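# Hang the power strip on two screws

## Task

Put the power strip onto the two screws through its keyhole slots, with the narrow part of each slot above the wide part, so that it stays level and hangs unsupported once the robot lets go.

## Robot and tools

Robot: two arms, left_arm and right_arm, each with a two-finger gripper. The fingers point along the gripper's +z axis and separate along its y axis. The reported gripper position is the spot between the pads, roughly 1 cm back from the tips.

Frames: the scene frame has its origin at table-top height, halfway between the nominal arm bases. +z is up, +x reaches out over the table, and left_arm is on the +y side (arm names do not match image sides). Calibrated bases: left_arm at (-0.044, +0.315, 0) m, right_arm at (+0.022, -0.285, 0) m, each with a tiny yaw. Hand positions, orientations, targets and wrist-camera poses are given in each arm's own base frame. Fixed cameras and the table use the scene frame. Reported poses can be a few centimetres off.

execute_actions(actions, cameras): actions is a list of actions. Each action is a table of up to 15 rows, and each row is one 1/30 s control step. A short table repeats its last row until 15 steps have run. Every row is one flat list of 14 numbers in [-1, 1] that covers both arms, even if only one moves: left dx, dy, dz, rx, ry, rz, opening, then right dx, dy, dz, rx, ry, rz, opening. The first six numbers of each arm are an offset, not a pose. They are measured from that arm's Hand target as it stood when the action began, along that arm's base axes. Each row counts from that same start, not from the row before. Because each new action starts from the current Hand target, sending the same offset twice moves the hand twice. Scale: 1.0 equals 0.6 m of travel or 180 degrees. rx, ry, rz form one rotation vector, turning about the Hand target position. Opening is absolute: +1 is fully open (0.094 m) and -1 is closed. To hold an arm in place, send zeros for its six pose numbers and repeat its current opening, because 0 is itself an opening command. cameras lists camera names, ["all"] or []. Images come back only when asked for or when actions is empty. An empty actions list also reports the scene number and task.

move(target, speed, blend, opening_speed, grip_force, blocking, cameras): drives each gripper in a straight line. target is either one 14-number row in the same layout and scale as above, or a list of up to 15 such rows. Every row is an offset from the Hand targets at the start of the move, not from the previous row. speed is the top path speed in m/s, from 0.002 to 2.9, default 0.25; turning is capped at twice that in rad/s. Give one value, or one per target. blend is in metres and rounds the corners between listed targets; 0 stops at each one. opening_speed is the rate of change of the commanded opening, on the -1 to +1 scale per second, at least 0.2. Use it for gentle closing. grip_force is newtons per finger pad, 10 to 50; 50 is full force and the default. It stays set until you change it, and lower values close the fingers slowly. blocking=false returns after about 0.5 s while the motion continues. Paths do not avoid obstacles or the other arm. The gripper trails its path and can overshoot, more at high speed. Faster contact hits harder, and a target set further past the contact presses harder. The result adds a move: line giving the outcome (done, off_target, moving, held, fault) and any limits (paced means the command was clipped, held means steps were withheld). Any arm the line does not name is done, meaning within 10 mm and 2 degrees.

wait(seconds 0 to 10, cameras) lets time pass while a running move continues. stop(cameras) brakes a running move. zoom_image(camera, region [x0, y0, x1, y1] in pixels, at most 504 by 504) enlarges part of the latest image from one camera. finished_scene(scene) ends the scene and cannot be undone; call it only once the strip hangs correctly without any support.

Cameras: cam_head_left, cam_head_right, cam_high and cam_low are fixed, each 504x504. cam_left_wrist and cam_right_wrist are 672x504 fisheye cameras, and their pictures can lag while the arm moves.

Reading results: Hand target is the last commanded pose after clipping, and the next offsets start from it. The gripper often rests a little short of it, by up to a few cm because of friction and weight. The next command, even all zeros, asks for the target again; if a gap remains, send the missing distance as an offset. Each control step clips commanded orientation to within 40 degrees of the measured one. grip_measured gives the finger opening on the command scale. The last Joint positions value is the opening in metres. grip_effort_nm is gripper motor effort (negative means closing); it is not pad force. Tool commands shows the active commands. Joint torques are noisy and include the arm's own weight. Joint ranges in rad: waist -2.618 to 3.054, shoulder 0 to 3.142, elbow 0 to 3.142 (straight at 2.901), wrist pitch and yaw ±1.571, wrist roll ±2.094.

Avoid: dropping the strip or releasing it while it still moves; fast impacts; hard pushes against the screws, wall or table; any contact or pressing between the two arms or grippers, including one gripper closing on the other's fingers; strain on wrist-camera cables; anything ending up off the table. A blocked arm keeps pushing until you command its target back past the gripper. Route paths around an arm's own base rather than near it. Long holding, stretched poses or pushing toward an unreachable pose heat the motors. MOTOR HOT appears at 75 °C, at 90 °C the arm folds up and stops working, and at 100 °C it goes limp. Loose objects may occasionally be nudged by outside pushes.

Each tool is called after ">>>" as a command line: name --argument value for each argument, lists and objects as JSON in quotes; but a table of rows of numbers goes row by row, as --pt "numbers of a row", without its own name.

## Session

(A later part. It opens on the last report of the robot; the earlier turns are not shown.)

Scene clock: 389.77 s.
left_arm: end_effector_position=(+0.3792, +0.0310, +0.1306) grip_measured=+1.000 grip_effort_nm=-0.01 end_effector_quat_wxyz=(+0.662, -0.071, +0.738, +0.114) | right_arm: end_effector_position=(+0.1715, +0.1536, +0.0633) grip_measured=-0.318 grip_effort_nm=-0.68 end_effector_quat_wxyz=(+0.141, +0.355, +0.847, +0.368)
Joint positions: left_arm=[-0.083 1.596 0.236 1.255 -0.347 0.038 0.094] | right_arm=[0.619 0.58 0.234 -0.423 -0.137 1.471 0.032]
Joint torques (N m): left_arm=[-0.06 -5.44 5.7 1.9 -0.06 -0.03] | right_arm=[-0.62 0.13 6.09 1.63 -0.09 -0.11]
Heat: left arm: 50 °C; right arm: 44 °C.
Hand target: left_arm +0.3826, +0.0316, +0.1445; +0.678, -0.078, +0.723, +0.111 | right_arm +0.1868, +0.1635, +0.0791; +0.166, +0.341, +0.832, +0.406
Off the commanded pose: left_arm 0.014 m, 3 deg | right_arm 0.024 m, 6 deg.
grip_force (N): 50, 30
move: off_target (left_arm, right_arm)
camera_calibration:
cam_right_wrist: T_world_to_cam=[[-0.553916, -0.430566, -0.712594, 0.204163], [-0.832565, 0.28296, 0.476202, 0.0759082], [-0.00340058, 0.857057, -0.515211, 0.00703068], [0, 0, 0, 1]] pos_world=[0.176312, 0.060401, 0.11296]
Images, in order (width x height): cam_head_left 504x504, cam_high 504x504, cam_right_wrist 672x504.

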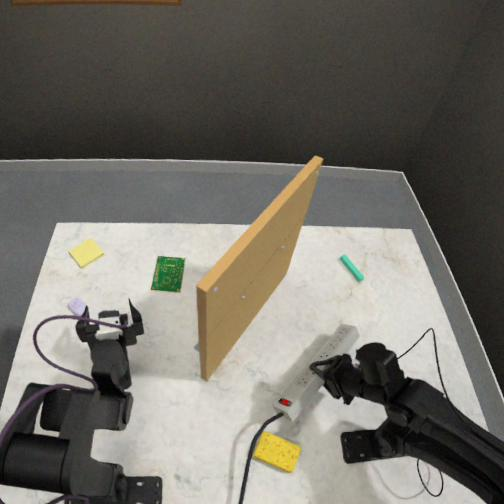

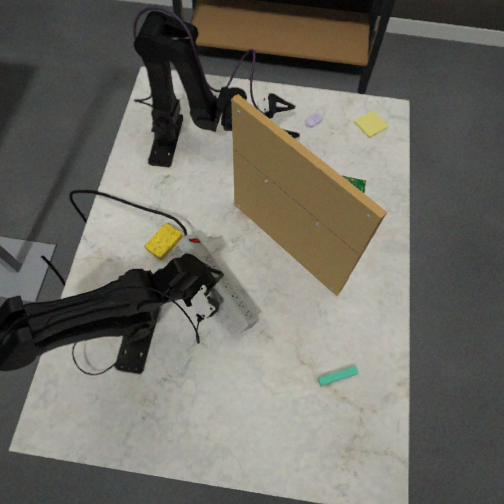

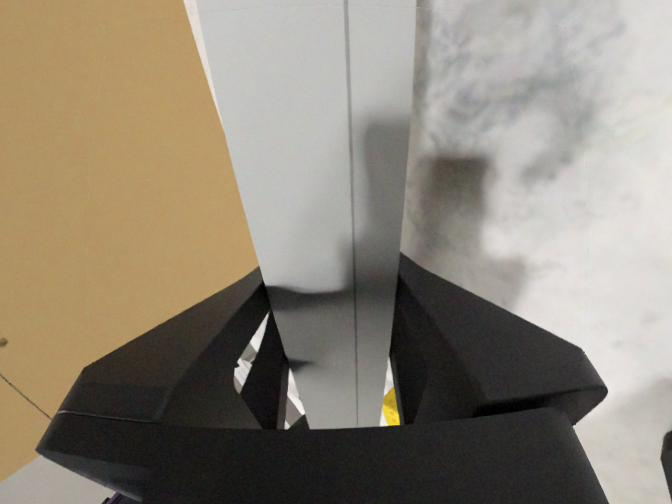

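>>> move --target '[0,0,0,0,0,0,1,0,0,-0.042,0.02,-0.02,0,-0.5]' --cameras '["cam_right_wrist","cam_high","cam_head_left"]' --speed 0.08

>>> zoom_image --camera "cam_head_left" --region '[240, 300, 400, 460]'

Scene clock: 398.53 s.
left_arm: end_effector_position=(+0.3792, +0.0310, +0.1306) grip_measured=+1.000 grip_effort_nm=-0.01 end_effector_quat_wxyz=(+0.662, -0.071, +0.738, +0.114) | right_arm: end_effector_position=(+0.1711, +0.1509, +0.0393) grip_measured=-0.318 grip_effort_nm=-0.68 end_effector_quat_wxyz=(+0.159, +0.351, +0.828, +0.408)
Joint positions: left_arm=[-0.083 1.596 0.236 1.255 -0.347 0.038 0.094] | right_arm=[0.59 0.462 0.056 -0.269 -0.163 1.471 0.032]
Joint torques (N m): left_arm=[-0.01 -5.44 5.74 1.91 -0.05 -0.02] | right_arm=[-0.44 0.96 6.2 1.76 -0.12 -0.11]
Heat: left arm: 50 °C; right arm: 44 °C.
Hand target: left_arm +0.3826, +0.0316, +0.1445; +0.678, -0.078, +0.723, +0.111 | right_arm +0.1868, +0.1635, +0.0539; +0.182, +0.333, +0.813, +0.442
Off the commanded pose: left_arm 0.014 m, 3 deg | right_arm 0.025 m, 5 deg.
grip_force (N): 50, 30
move: off_target (left_arm, right_arm)
camera_calibration:
cam_right_wrist: T_world_to_cam=[[-0.507758, -0.375337, -0.775438, 0.171888], [-0.86068, 0.260279, 0.437591, 0.0975828], [0.0375858, 0.889594, -0.455204, -0.0173411], [0, 0, 0, 1]] pos_world=[0.171917, 0.0545436, 0.082693]
Images, in order (width x height): cam_head_left 504x504, cam_high 504x504, cam_right_wrist 672x504.

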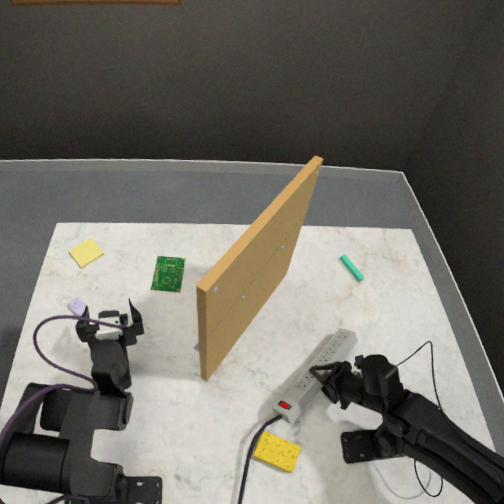

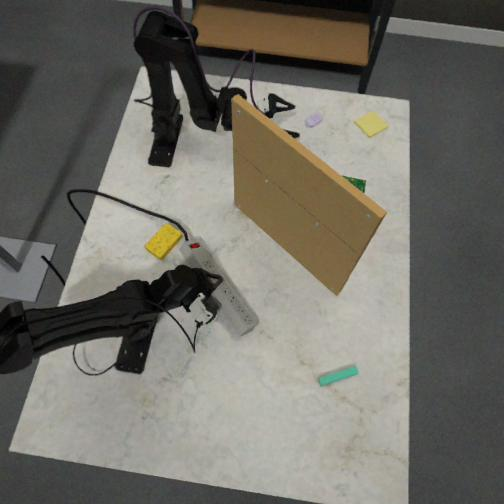

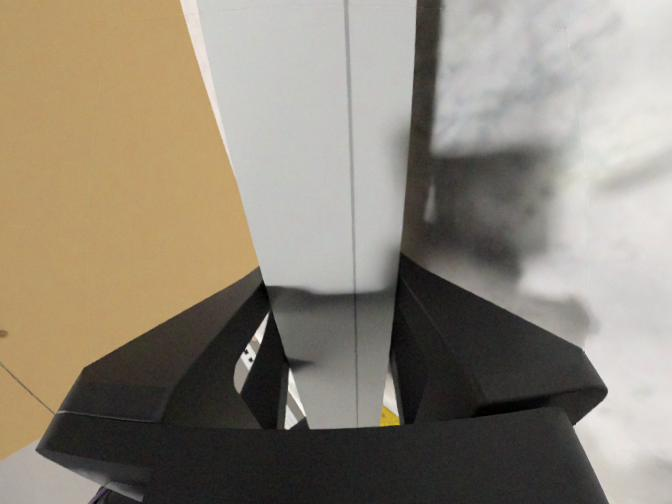

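Scaled by 3.150 from the camera's 504x504 image, which has a finer 720x720 frame.

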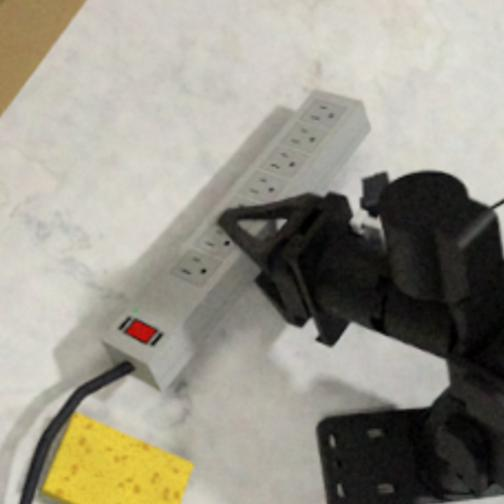

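>>> move --pt "0 0 0 0 0 0 1 0 0 -0.014 0 0 0 -0.5" --pt "0 0 0 0 0 0 1 0 0 -0.014 0 0 0 0.0" --pt "0 0 0 0 0 0 1 -0.05 -0.05 0.06 0 0 0 0.0" --cameras '["cam_right_wrist","cam_high","cam_head_left"]' --speed 0.08 --opening_speed 0.4

>>> zoom_image --camera "cam_head_left" --region '[240, 300, 400, 460]'

Scene clock: 418.97 s.
left_arm: end_effector_position=(+0.3792, +0.0310, +0.1306) grip_measured=+1.000 grip_effort_nm=-0.02 end_effector_quat_wxyz=(+0.662, -0.071, +0.738, +0.114) | right_arm: end_effector_position=(+0.1587, +0.1341, +0.0740) grip_measured=-0.002 grip_effort_nm=0.08 end_effector_quat_wxyz=(+0.174, +0.343, +0.815, +0.434)
Joint positions: left_arm=[-0.083 1.596 0.236 1.255 -0.347 0.038 0.094] | right_arm=[0.465 0.144 0.145 -0.624 -0.267 1.399 0.047]
Joint torques (N m): left_arm=[-0.13 -5.48 5.72 1.9 -0.05 -0.03] | right_arm=[-0.62 1.05 9.43 0.7 -0.16 -0.09]
Heat: left arm: 50 °C; right arm: 44 °C.
Hand target: left_arm +0.3826, +0.0316, +0.1445; +0.678, -0.078, +0.723, +0.111 | right_arm +0.1568, +0.1335, +0.0899; +0.182, +0.333, +0.813, +0.442
Off the commanded pose: left_arm 0.014 m, 3 deg | right_arm 0.016 m, 2 deg.
grip_force (N): 50, 30
move: off_target (left_arm, right_arm); target 2's new opening was sent with right_arm's hand 0.025 m and 5 deg from that target
camera_calibration:
cam_right_wrist: T_world_to_cam=[[-0.46362, -0.34423, -0.816433, 0.178067], [-0.883992, 0.242226, 0.399855, 0.0849853], [0.0601192, 0.907101, -0.416598, 0.00507188], [0, 0, 0, 1]] pos_world=[0.157377, 0.0361096, 0.113511]
Images, in order (width x height): cam_head_left 504x504, cam_high 504x504, cam_right_wrist 672x504.

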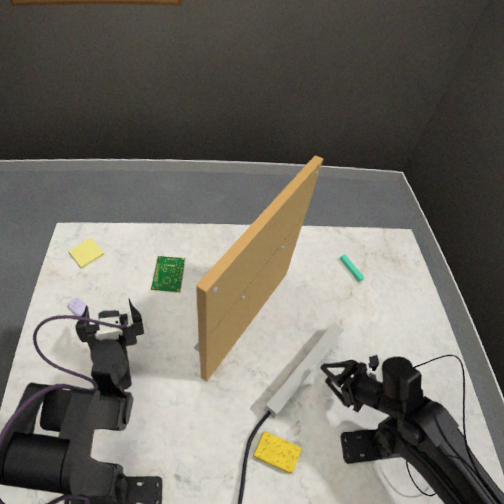

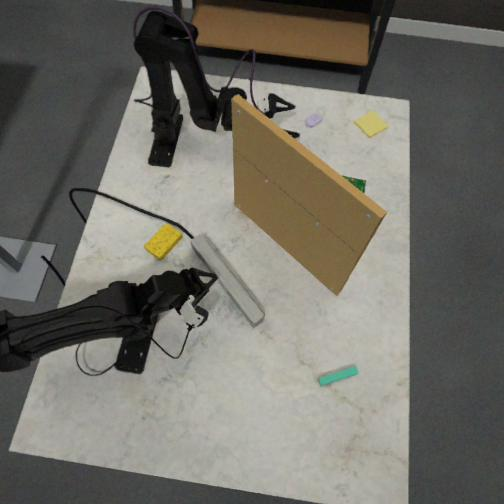

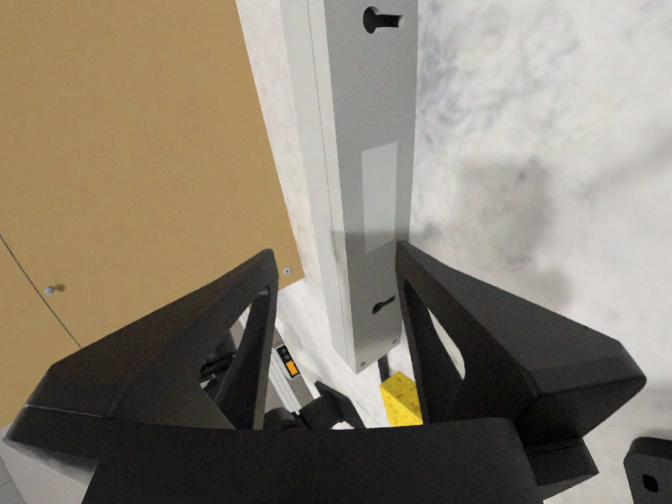

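Scaled by 3.150 from the camera's 504x504 image, which has a finer 720x720 frame.

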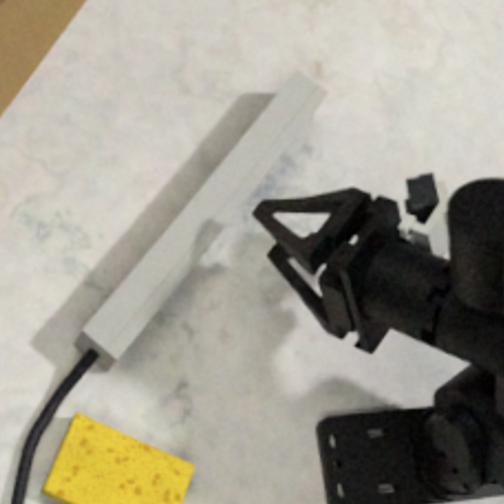

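>>> move --pt "0 0 0 0 0 0 1 -0.02 -0.02 0.08 -0.1 0.1 0 0.4" --pt "0 0 0 0 0 0 1 0.0545 0.056 0.045 -0.226 0.2224 0 0.4" --cameras '["cam_right_wrist"]' --speed 0.2

Scene clock: 436.07 s.
left_arm: end_effector_position=(+0.3792, +0.0310, +0.1306) grip_measured=+1.000 grip_effort_nm=-0.02 end_effector_quat_wxyz=(+0.662, -0.071, +0.738, +0.114) | right_arm: end_effector_position=(+0.1823, +0.1647, +0.1088) grip_measured=+0.398 grip_effort_nm=0.09 end_effector_quat_wxyz=(-0.012, +0.375, +0.927, -0.004)
Joint positions: left_arm=[-0.083 1.596 0.236 1.255 -0.347 0.038 0.094] | right_arm=[0.717 1.491 1.162 -1.259 -0.019 1.485 0.066]
Joint torques (N m): left_arm=[-0.03 -5.46 5.72 1.89 -0.07 -0.02] | right_arm=[0.38 -4.6 8.09 -0.37 0.1 0.06]
Heat: left arm: 50 °C; right arm: 46 °C.
Hand target: left_arm +0.3826, +0.0316, +0.1445; +0.678, -0.078, +0.723, +0.111 | right_arm +0.1895, +0.1671, +0.1169; +0.000, +0.379, +0.925, +0.000
Off the commanded pose: left_arm 0.014 m, 3 deg | right_arm 0.011 m, 2 deg.
grip_force (N): 50, 30
move: off_target (left_arm, right_arm)
camera_calibration:
cam_right_wrist: T_world_to_cam=[[-0.743897, -0.667655, 0.0292077, 0.24026], [-0.515055, 0.600623, 0.611531, -0.0647985], [-0.425835, 0.439873, -0.790681, 0.196659], [0, 0, 0, 1]] pos_world=[0.229098, 0.112825, 0.188103]
Images, in order (width x height): cam_right_wrist 672x504.

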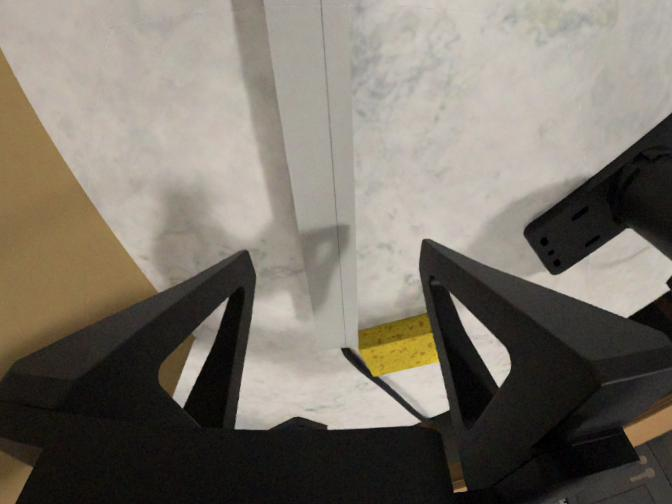

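>>> move --pt "0 0 0 0 0 0 1 0.005 0.005 -0.158 0 0 0 0.4" --pt "0 0 0 0 0 0 1 0.005 0.005 -0.158 0 0 0 -0.5" --pt "0 0 0 0 0 0 1 0.02 0.02 -0.06 0 0 0 -0.5" --pt "0 0 0 0 0 0 1 0.03 0.03 -0.045 0.2615 -0.257 0 -0.5" --cameras '["cam_right_wrist","cam_head_left"]' --speed 0.17 --opening_speed 0.8

>>> zoom_image --camera "cam_head_left" --region '[240, 300, 400, 460]'

Scene clock: 455.33 s.
left_arm: end_effector_position=(+0.3792, +0.0310, +0.1306) grip_measured=+1.000 grip_effort_nm=-0.02 end_effector_quat_wxyz=(+0.662, -0.071, +0.738, +0.114) | right_arm: end_effector_position=(+0.1870, +0.1758, +0.0660) grip_measured=-0.318 grip_effort_nm=-0.68 end_effector_quat_wxyz=(+0.170, +0.328, +0.807, +0.461)
Joint positions: left_arm=[-0.083 1.596 0.236 1.255 -0.347 0.038 0.094] | right_arm=[0.631 0.595 0.072 -0.03 -0.17 1.499 0.032]
Joint torques (N m): left_arm=[-0.05 -5.49 5.65 1.89 -0.06 -0.03] | right_arm=[-0.69 0.25 6.41 2.02 0 0.05]
Heat: left arm: 50 °C; right arm: 44 °C.
Hand target: left_arm +0.3826, +0.0316, +0.1445; +0.678, -0.078, +0.723, +0.111 | right_arm +0.2075, +0.1851, +0.0899; +0.207, +0.318, +0.776, +0.504
Off the commanded pose: left_arm 0.014 m, 3 deg | right_arm 0.033 m, 8 deg.
grip_force (N): 50, 30
move: off_target (left_arm, right_arm)
camera_calibration:
cam_right_wrist: T_world_to_cam=[[-0.430614, -0.317597, -0.84481, 0.190016], [-0.901546, 0.195196, 0.386152, 0.115559], [0.0422628, 0.927917, -0.370382, -0.0412183], [0, 0, 0, 1]] pos_world=[0.187748, 0.076039, 0.100638]
Images, in order (width x height): cam_head_left 504x504, cam_right_wrist 672x504.

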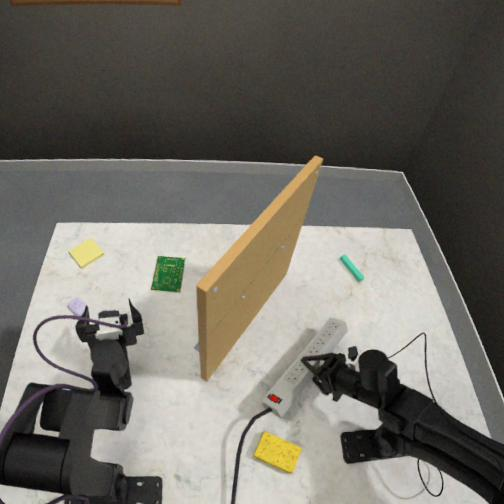

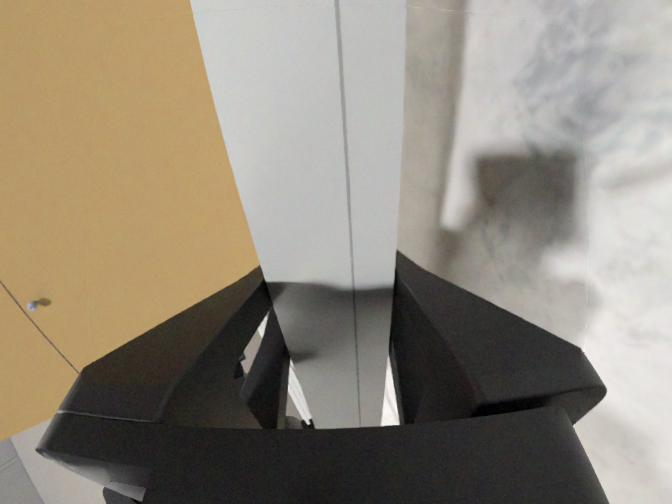

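Scaled by 3.150 from the camera's 504x504 image, which has a finer 720x720 frame.

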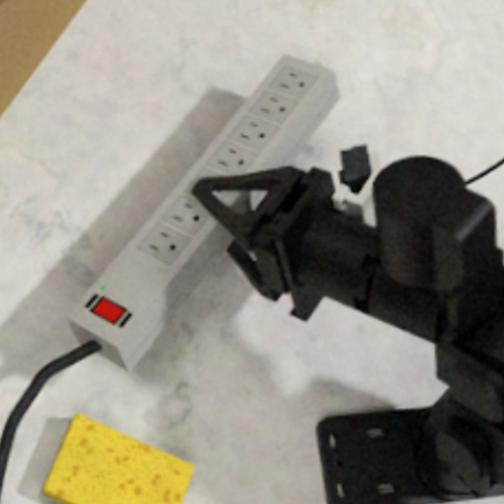

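>>> move --target '[0,0,0,0,0,0,1,0,0,-0.057,0.0317,-0.0312,0,-0.5]' --cameras '["cam_right_wrist","cam_head_left"]' --speed 0.08

>>> zoom_image --camera "cam_head_left" --region '[240, 300, 400, 460]'

Scene clock: 464.47 s.
left_arm: end_effector_position=(+0.3792, +0.0310, +0.1306) grip_measured=+1.000 grip_effort_nm=-0.02 end_effector_quat_wxyz=(+0.662, -0.071, +0.738, +0.114) | right_arm: end_effector_position=(+0.1928, +0.1809, +0.0343) grip_measured=-0.318 grip_effort_nm=-0.68 end_effector_quat_wxyz=(+0.158, +0.331, +0.812, +0.455)
Joint positions: left_arm=[-0.083 1.596 0.236 1.255 -0.347 0.038 0.094] | right_arm=[0.617 0.91 -0.004 0.335 -0.195 1.497 0.032]
Joint torques (N m): left_arm=[-0.08 -5.5 5.67 1.89 -0.05 -0.04] | right_arm=[-0.84 -0.62 5.09 1.97 -0.01 -0.11]
Heat: left arm: 50 °C; right arm: 44 °C.
Hand target: left_arm +0.3826, +0.0316, +0.1445; +0.678, -0.078, +0.723, +0.111 | right_arm +0.2075, +0.1851, +0.0557; +0.228, +0.303, +0.739, +0.557
Off the commanded pose: left_arm 0.014 m, 3 deg | right_arm 0.026 m, 17 deg.
joint sent to its limit (right arm) — joint 3 (elbow), lower limit, where the elbow is as bent as it goes. The joint targets are off in position and orientation.
grip_force (N): 50, 30
move: off_target (left_arm, right_arm)
camera_calibration:
cam_right_wrist: T_world_to_cam=[[-0.451458, -0.325637, -0.83075, 0.172375], [-0.891953, 0.190384, 0.410091, 0.130205], [0.0246208, 0.926129, -0.376403, -0.053977], [0, 0, 0, 1]] pos_world=[0.195286, 0.0813325, 0.0694876]
Images, in order (width x height): cam_head_left 504x504, cam_right_wrist 672x504.

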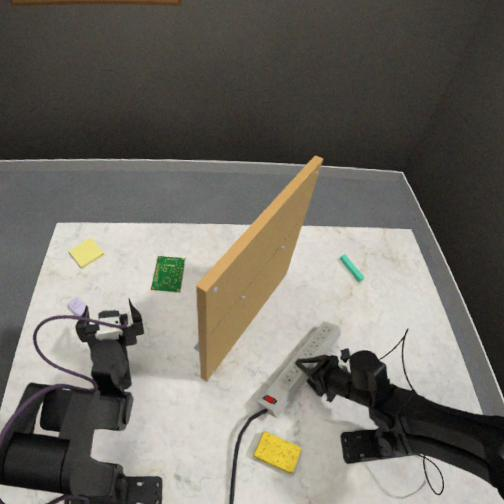

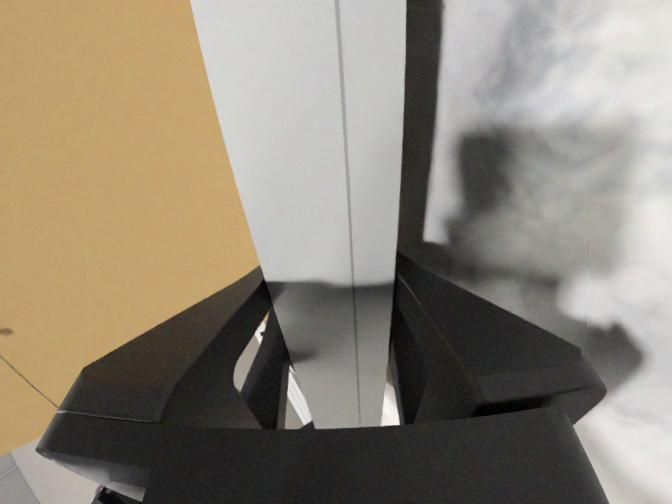

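Scaled by 3.150 from the camera's 504x504 image, which has a finer 720x720 frame.

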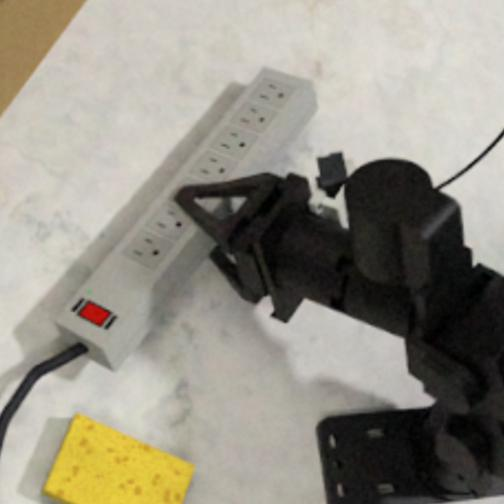

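>>> move --pt "0 0 0 0 0 0 1 0.06 0.06 0.0 0 0 0 -0.5" --pt "0 0 0 0 0 0 1 0.06 0.06 -0.03 0 0 0 -0.5" --cameras '["cam_right_wrist","cam_head_left"]' --speed 0.1

>>> zoom_image --camera "cam_head_left" --region '[240, 300, 400, 460]'

Scene clock: 476.73 s.
left_arm: end_effector_position=(+0.3792, +0.0310, +0.1306) grip_measured=+1.000 grip_effort_nm=-0.01 end_effector_quat_wxyz=(+0.662, -0.071, +0.738, +0.114) | right_arm: end_effector_position=(+0.2309, +0.2216, +0.0271) grip_measured=-0.318 grip_effort_nm=-0.68 end_effector_quat_wxyz=(+0.197, +0.298, +0.768, +0.531)
Joint positions: left_arm=[-0.083 1.596 0.236 1.255 -0.347 0.038 0.094] | right_arm=[0.67 1.893 0.017 1.504 -0.164 1.522 0.032]
Joint torques (N m): left_arm=[-0.06 -5.38 5.7 1.91 -0.07 -0.01] | right_arm=[0.03 -2.76 2.69 1.6 0.26 0.07]
Heat: left arm: 50 °C; right arm: 44 °C.
Hand target: left_arm +0.3826, +0.0316, +0.1445; +0.678, -0.078, +0.723, +0.111 | right_arm +0.2435, +0.2211, +0.0377; +0.228, +0.303, +0.739, +0.557
Off the commanded pose: left_arm 0.014 m, 3 deg | right_arm 0.017 m, 6 deg.
joint sent to its limit (right arm) — joint 4 (wrist pitch), upper limit. The joint targets are off in position and orientation.
grip_force (N): 50, 30
move: off_target (left_arm, right_arm)
camera_calibration:
cam_right_wrist: T_world_to_cam=[[-0.308721, -0.218358, -0.925749, 0.142663], [-0.949182, 0.133342, 0.285084, 0.188605], [0.0611911, 0.966716, -0.248427, -0.116243], [0, 0, 0, 1]] pos_world=[0.230177, 0.118377, 0.0494239]
Images, in order (width x height): cam_head_left 504x504, cam_right_wrist 672x504.

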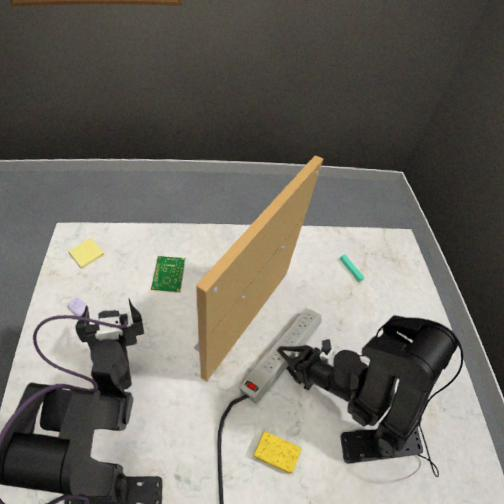

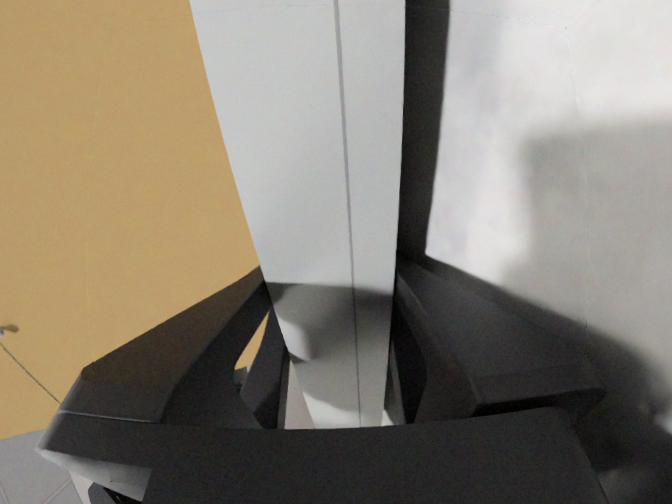

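Scaled by 3.150 from the camera's 504x504 image, which has a finer 720x720 frame.

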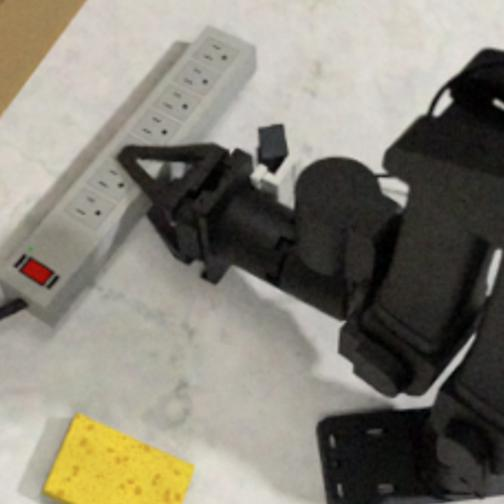

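>>> move --pt "0 0 0 0 0 0 1 0 0 0 0 0 0 -0.12" --pt "0 0 0 0 0 0 1 -0.035 -0.035 0.022 0 0 0 -0.12" --pt "0 0 0 0 0 0 1 -0.1 -0.1 0.1 0 0 0 -0.0" --cameras '["cam_right_wrist","cam_head_left","cam_high"]' --speed 0.1 --opening_speed 0.4

>>> zoom_image --camera "cam_head_left" --region '[220, 290, 380, 450]'

Scene clock: 492.20 s.
left_arm: end_effector_position=(+0.3792, +0.0310, +0.1306) grip_measured=+1.000 grip_effort_nm=-0.02 end_effector_quat_wxyz=(+0.662, -0.071, +0.738, +0.114) | right_arm: end_effector_position=(+0.1857, +0.1649, +0.1046) grip_measured=-0.002 grip_effort_nm=0.09 end_effector_quat_wxyz=(+0.222, +0.306, +0.744, +0.550)
Joint positions: left_arm=[-0.083 1.596 0.236 1.255 -0.347 0.038 0.094] | right_arm=[0.554 0.154 -0.006 -0.15 -0.232 1.505 0.047]
Joint torques (N m): left_arm=[-0.05 -5.46 5.7 1.9 -0.07 -0.03] | right_arm=[-0.76 0.79 6.39 0.81 -0.11 -0.12]
Heat: left arm: 50 °C; right arm: 43 °C.
Hand target: left_arm +0.3826, +0.0316, +0.1445; +0.678, -0.078, +0.723, +0.111 | right_arm +0.1835, +0.1611, +0.0977; +0.228, +0.303, +0.739, +0.557
Off the commanded pose: left_arm 0.014 m, 3 deg | right_arm 0.008 m, 1 deg.
joint sent to its limit (right arm) — joint 3 (elbow), lower limit, where the elbow is as bent as it goes. The joint targets are off in orientation, not in position.
grip_force (N): 50, 30
move: off_target (left_arm)
camera_calibration:
cam_right_wrist: T_world_to_cam=[[-0.270463, -0.164162, -0.948631, 0.174343], [-0.955603, 0.165455, 0.243819, 0.131429], [0.116929, 0.972459, -0.201623, -0.0555951], [0, 0, 0, 1]] pos_world=[0.179248, 0.0609389, 0.122133]
Images, in order (width x height): cam_head_left 504x504, cam_high 504x504, cam_right_wrist 672x504.

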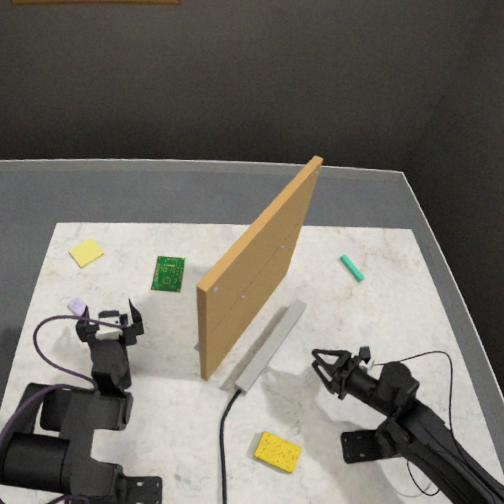

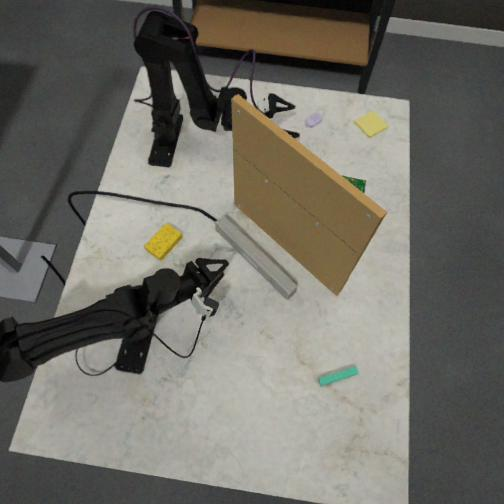

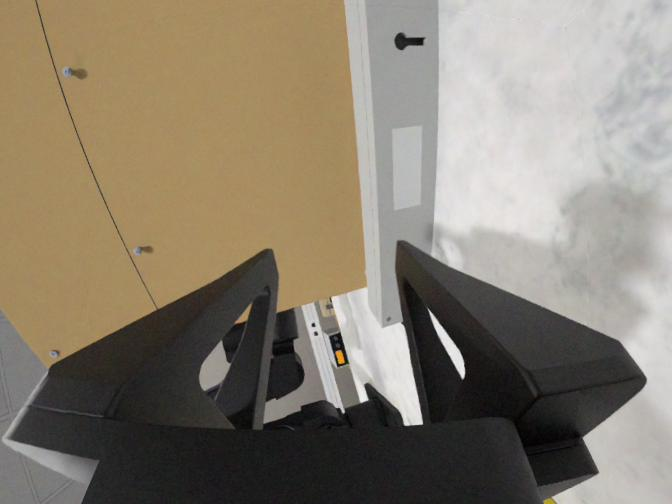

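Scaled by 3.150 from the camera's 504x504 image, which has a finer 720x720 frame.

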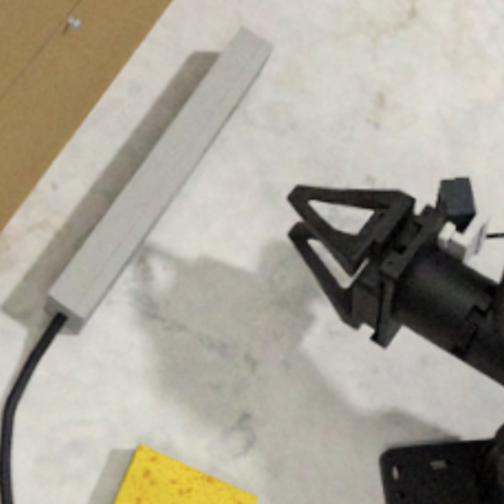

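>>> move --pt "0 0 0 0 0 0 1 0.0775 0.0815 0.17 -0.4034 -0.1984 0.276 0.6" --pt "0 0 0 0 0 0 1 0.2085 0.2105 0.054 -0.4034 -0.1984 0.276 0.6" --pt "0 0 0 0 0 0 1 0.2085 0.2105 -0.096 -0.4034 -0.1984 0.276 0.6" --cameras '["cam_right_wrist","cam_head_left"]' --speed 0.22 --blend 0.02

Scene clock: 526.97 s.
left_arm: end_effector_position=(+0.3792, +0.0310, +0.1306) grip_measured=+1.000 grip_effort_nm=-0.02 end_effector_quat_wxyz=(+0.662, -0.071, +0.738, +0.114) | right_arm: end_effector_position=(+0.3033, +0.2820, +0.0397) grip_measured=+0.598 grip_effort_nm=0.08 end_effector_quat_wxyz=(+0.299, -0.368, +0.871, +0.126)
Joint positions: left_arm=[-0.083 1.596 0.236 1.255 -0.347 0.038 0.094] | right_arm=[0.728 1.695 0.852 -0.067 -0.043 -0.057 0.075]
Joint torques (N m): left_arm=[-0.06 -5.44 5.67 1.9 -0.06 -0.03] | right_arm=[0.39 -5.86 4.92 1.2 0.01 0.05]
Heat: left arm: 50 °C; right arm: 44 °C.
Hand target: left_arm +0.3826, +0.0316, +0.1445; +0.678, -0.078, +0.723, +0.111 | right_arm +0.3086, +0.2874, +0.0401; +0.315, -0.363, +0.867, +0.132
Off the commanded pose: left_arm 0.014 m, 3 deg | right_arm 0.008 m, 2 deg.
grip_force (N): 50, 30
move: off_target (left_arm)
camera_calibration:
cam_right_wrist: T_world_to_cam=[[0.670206, -0.741407, -0.0337512, 0.00499867], [-0.742139, -0.669926, -0.0207067, 0.42158], [-0.00725874, 0.0389258, -0.999216, 0.136264], [0, 0, 0, 1]] pos_world=[0.31051, 0.280829, 0.145055]
Images, in order (width x height): cam_head_left 504x504, cam_right_wrist 672x504.

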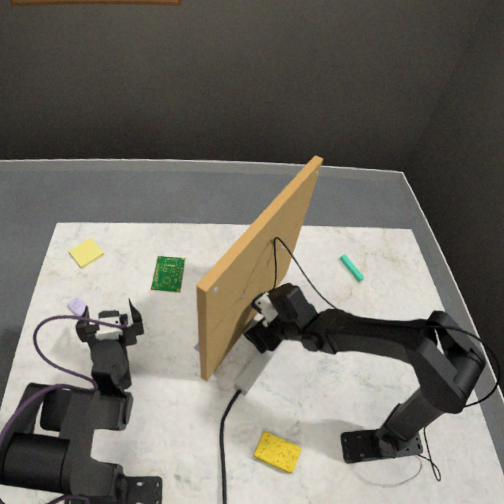

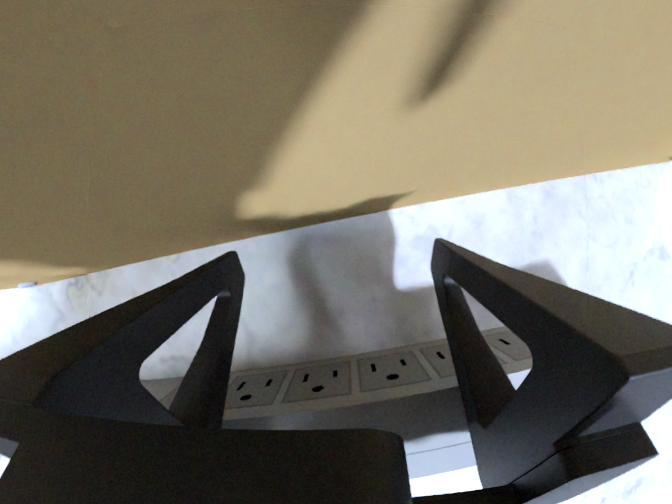

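>>> move --pt "0 0 0 0 0 0 1 0 0 -0.025 0 0 0 0.6" --pt "0 0 0 0 0 0 1 -0.104 -0.109 -0.025 0 0 0 0.6" --pt "0 0 0 0 0 0 1 -0.06 -0.06 0 0 0 0 0.6" --cameras '["cam_right_wrist"]' --speed 0.08

>>> move --pt "0 0 0 0 0 0 1 0.0 0.0 0.2 0 0 0 0.6" --pt "0 0 0 0 0 0 1 -0.116 -0.097 0.15 -0.002 0.2455 -0.478 0.4" --cameras '["cam_right_wrist","cam_head_left"]' --speed 0.2 --blend 0.02

Scene clock: 540.97 s.
left_arm: end_effector_position=(+0.3792, +0.0310, +0.1306) grip_measured=+1.000 grip_effort_nm=-0.02 end_effector_quat_wxyz=(+0.662, -0.071, +0.738, +0.114) | right_arm: end_effector_position=(+0.2684, +0.2452, +0.0339) grip_measured=+0.598 grip_effort_nm=0.08 end_effector_quat_wxyz=(+0.314, -0.363, +0.868, +0.129)
Joint positions: left_arm=[-0.083 1.596 0.236 1.255 -0.347 0.038 0.094] | right_arm=[0.716 1.514 0.611 0.024 -0.045 -0.06 0.075]
Joint torques (N m): left_arm=[-0.06 -5.44 5.71 1.89 -0.07 -0.03] | right_arm=[0.44 -4.45 7.99 0.52 -0.06 0.08]
Heat: left arm: 50 °C; right arm: 43 °C.
Hand target: left_arm +0.3826, +0.0316, +0.1445; +0.678, -0.078, +0.723, +0.111 | right_arm +0.2726, +0.2514, +0.0401; +0.315, -0.363, +0.867, +0.132
Off the commanded pose: left_arm 0.014 m, 3 deg | right_arm 0.010 m, 0 deg.
grip_force (N): 50, 30
move: off_target (left_arm)
camera_calibration:
cam_right_wrist: T_world_to_cam=[[0.664403, -0.746659, -0.0326901, 0.00382639], [-0.747186, -0.662618, -0.0514924, 0.371519], [0.0167862, 0.0586373, -0.998138, 0.120398], [0, 0, 0, 1]] pos_world=[0.27303, 0.241972, 0.139429]
Images, in order (width x height): cam_right_wrist 672x504.

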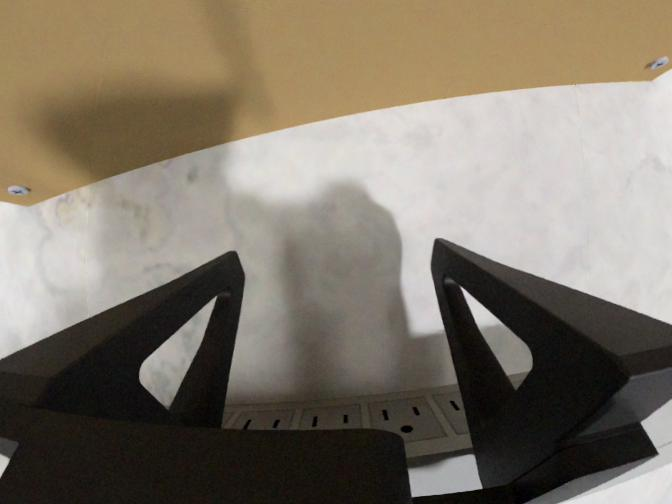

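Scene clock: 547.73 s.
left_arm: end_effector_position=(+0.3792, +0.0310, +0.1306) grip_measured=+1.000 grip_effort_nm=-0.02 end_effector_quat_wxyz=(+0.662, -0.071, +0.738, +0.114) | right_arm: end_effector_position=(+0.1975, +0.1893, +0.1230) grip_measured=+0.402 grip_effort_nm=-0.12 end_effector_quat_wxyz=(-0.004, +0.373, +0.928, -0.006)
Joint positions: left_arm=[-0.083 1.596 0.236 1.255 -0.347 0.038 0.094] | right_arm=[0.758 1.591 1.315 -1.309 -0.003 1.523 0.066]
Joint torques (N m): left_arm=[-0.1 -5.41 5.68 1.89 -0.06 -0.02] | right_arm=[-0.61 -5.05 8.06 -0.37 -0.04 0.08]
Heat: left arm: 50 °C; right arm: 43 °C.
Hand target: left_arm +0.3826, +0.0316, +0.1445; +0.678, -0.078, +0.723, +0.111 | right_arm +0.2030, +0.1932, +0.1301; +0.000, +0.379, +0.925, +0.000
Off the commanded pose: left_arm 0.014 m, 3 deg | right_arm 0.010 m, 1 deg.
grip_force (N): 50, 30
move: off_target (left_arm)
camera_calibration:
cam_right_wrist: T_world_to_cam=[[-0.742031, -0.669845, 0.0264105, 0.26803], [-0.524765, 0.604929, 0.598901, -0.0778192], [-0.417147, 0.430543, -0.800388, 0.204765], [0, 0, 0, 1]] pos_world=[0.243467, 0.138453, 0.203419]
Images, in order (width x height): cam_head_left 504x504, cam_right_wrist 672x504.

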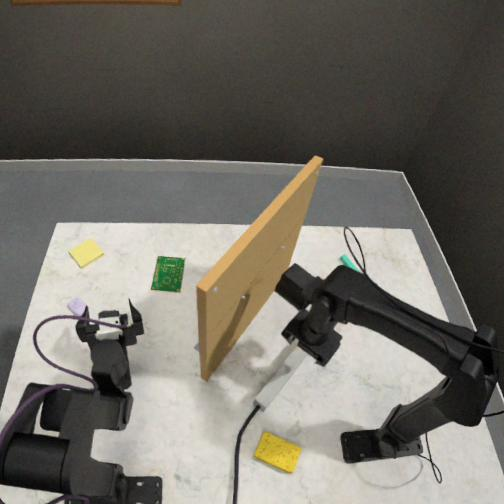

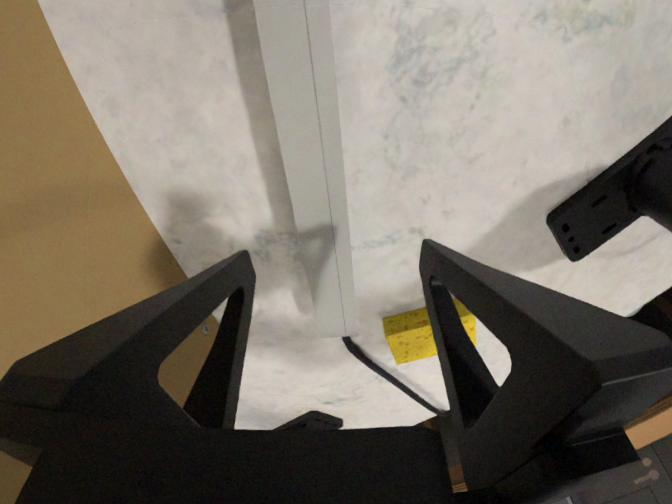

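>>> move --pt "0 0 0 0 0 0 1 0.0095 0.0095 -0.182 0 0 0 0.4" --pt "0 0 0 0 0 0 1 0.0095 0.0095 -0.182 0 0 0 -0.5" --pt "0 0 0 0 0 0 1 0.0095 0.0095 -0.07 0 0 0 -0.5" --pt "0 0 0 0 0 0 1 0.087 0.087 -0.05 0.3367 -0.331 0 -0.5" --cameras '["cam_right_wrist","cam_head_left","cam_high"]' --speed 0.17 --opening_speed 0.8

>>> zoom_image --camera "cam_head_left" --region '[220, 280, 380, 440]'

Scene clock: 567.53 s.
left_arm: end_effector_position=(+0.3792, +0.0310, +0.1306) grip_measured=+1.000 grip_effort_nm=-0.02 end_effector_quat_wxyz=(+0.662, -0.071, +0.738, +0.114) | right_arm: end_effector_position=(+0.2416, +0.2459, +0.0653) grip_measured=-0.316 grip_effort_nm=-0.68 end_effector_quat_wxyz=(+0.215, +0.290, +0.735, +0.574)
Joint positions: left_arm=[-0.083 1.596 0.236 1.255 -0.347 0.038 0.094] | right_arm=[0.745 1.761 0.079 1.43 -0.089 1.565 0.032]
Joint torques (N m): left_arm=[-0.05 -5.44 5.72 1.9 -0.05 -0.03] | right_arm=[-0.79 -4.18 3.02 2.33 0.15 0.06]
Heat: left arm: 50 °C; right arm: 43 °C.
Hand target: left_arm +0.3826, +0.0316, +0.1445; +0.678, -0.078, +0.723, +0.111 | right_arm +0.2552, +0.2454, +0.1001; +0.256, +0.279, +0.682, +0.625
Off the commanded pose: left_arm 0.014 m, 3 deg | right_arm 0.037 m, 10 deg.
joint sent to its limit (right arm) — joint 4 (wrist pitch), upper limit. The joint targets are off in position, not in orientation.
grip_force (N): 50, 30
move: off_target (left_arm, right_arm)
camera_calibration:
cam_right_wrist: T_world_to_cam=[[-0.239275, -0.133151, -0.961779, 0.15125], [-0.967152, 0.120231, 0.223966, 0.196206], [0.0858145, 0.983776, -0.157545, -0.146936], [0, 0, 0, 1]] pos_world=[0.23856, 0.141102, 0.0783764]
Images, in order (width x height): cam_head_left 504x504, cam_high 504x504, cam_right_wrist 672x504.

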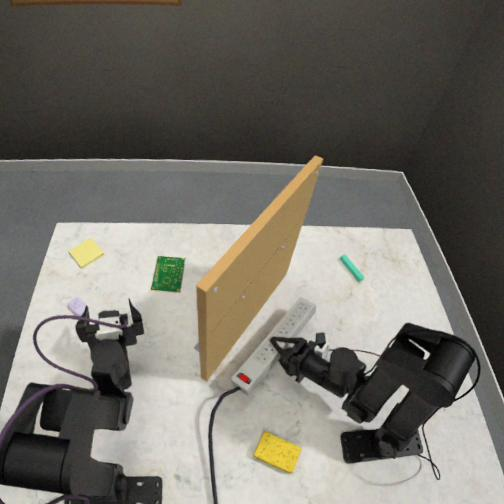

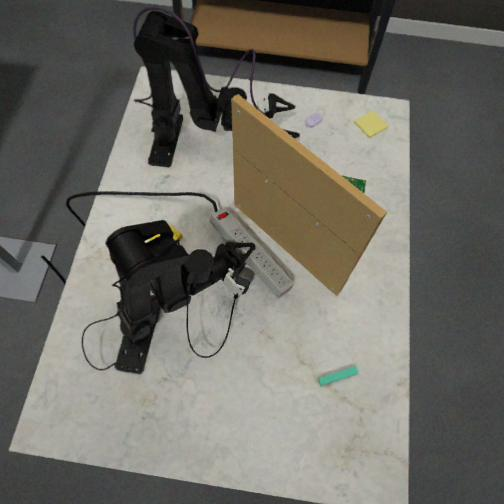

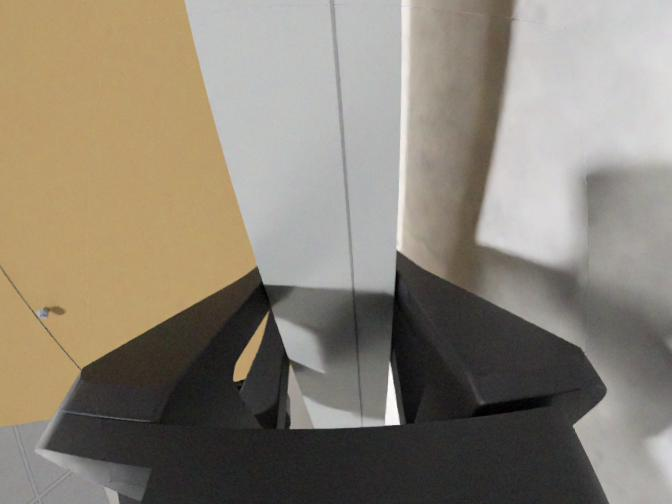

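Scaled by 3.150 from the camera's 504x504 image, which has a finer 720x720 frame.

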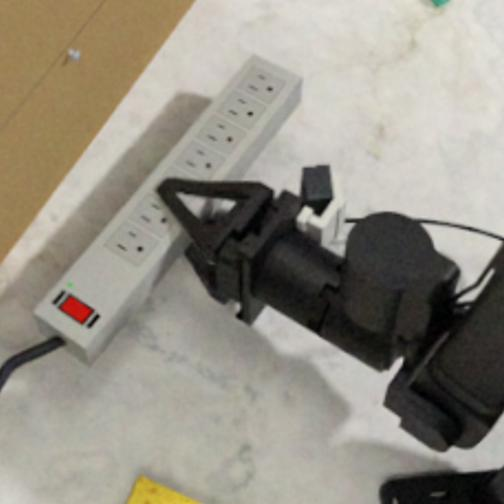

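>>> move --target '[0,0,0,0,0,0,1,0,0,-0.063,0,0,0,-0.5]' --cameras '["cam_right_wrist","cam_head_left"]' --speed 0.08

>>> zoom_image --camera "cam_head_left" --region '[220, 280, 380, 440]'

Scene clock: 577.27 s.
left_arm: end_effector_position=(+0.3792, +0.0310, +0.1306) grip_measured=+1.000 grip_effort_nm=-0.02 end_effector_quat_wxyz=(+0.662, -0.071, +0.738, +0.114) | right_arm: end_effector_position=(+0.2394, +0.2378, +0.0304) grip_measured=-0.317 grip_effort_nm=-0.68 end_effector_quat_wxyz=(+0.201, +0.310, +0.760, +0.534)
Joint positions: left_arm=[-0.083 1.596 0.236 1.255 -0.347 0.038 0.094] | right_arm=[0.734 1.882 0.079 1.447 -0.084 1.566 0.032]
Joint torques (N m): left_arm=[-0.02 -5.49 5.72 1.9 -0.05 -0.03] | right_arm=[-0.66 -4.52 3.45 2.12 0.07 -0.05]
Heat: left arm: 50 °C; right arm: 45 °C.
Hand target: left_arm +0.3826, +0.0316, +0.1445; +0.678, -0.078, +0.723, +0.111 | right_arm +0.2552, +0.2454, +0.0623; +0.256, +0.279, +0.682, +0.625
Off the commanded pose: left_arm 0.014 m, 3 deg | right_arm 0.036 m, 15 deg.
joint sent to its limit (right arm) — joint 4 (wrist pitch), upper limit. The joint targets are off in position and orientation.
grip_force (N): 50, 30
move: off_target (left_arm, right_arm)
camera_calibration:
cam_right_wrist: T_world_to_cam=[[-0.31485, -0.195357, -0.928819, 0.147873], [-0.945242, 0.153147, 0.288206, 0.187833], [0.0859432, 0.968701, -0.232878, -0.13842], [0, 0, 0, 1]] pos_world=[0.236002, 0.134209, 0.0509781]
Images, in order (width x height): cam_head_left 504x504, cam_right_wrist 672x504.

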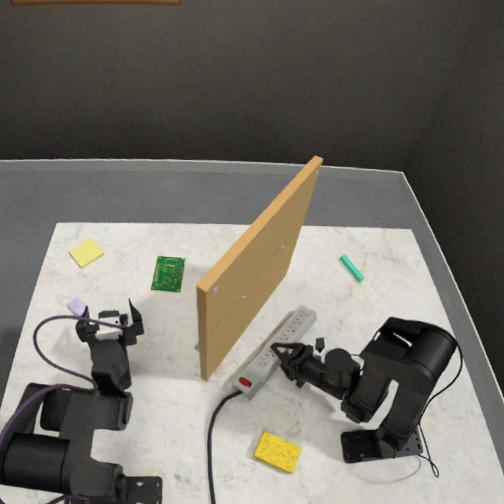

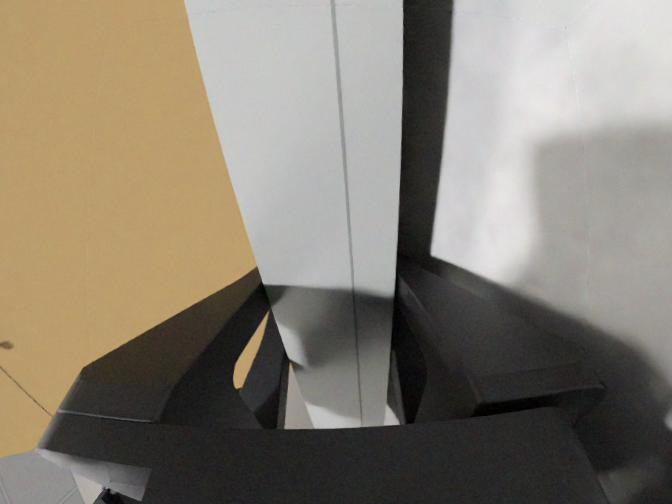

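Scaled by 3.150 from the camera's 504x504 image, which has a finer 720x720 frame.

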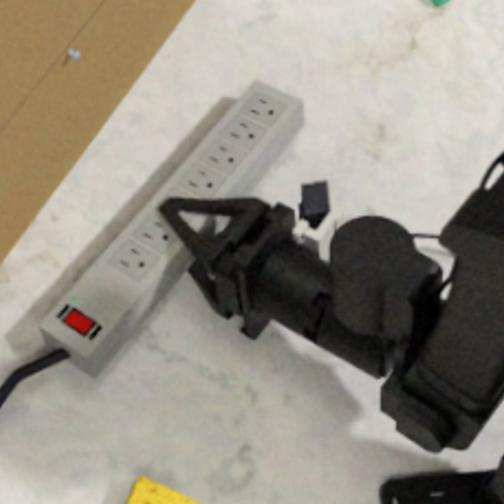

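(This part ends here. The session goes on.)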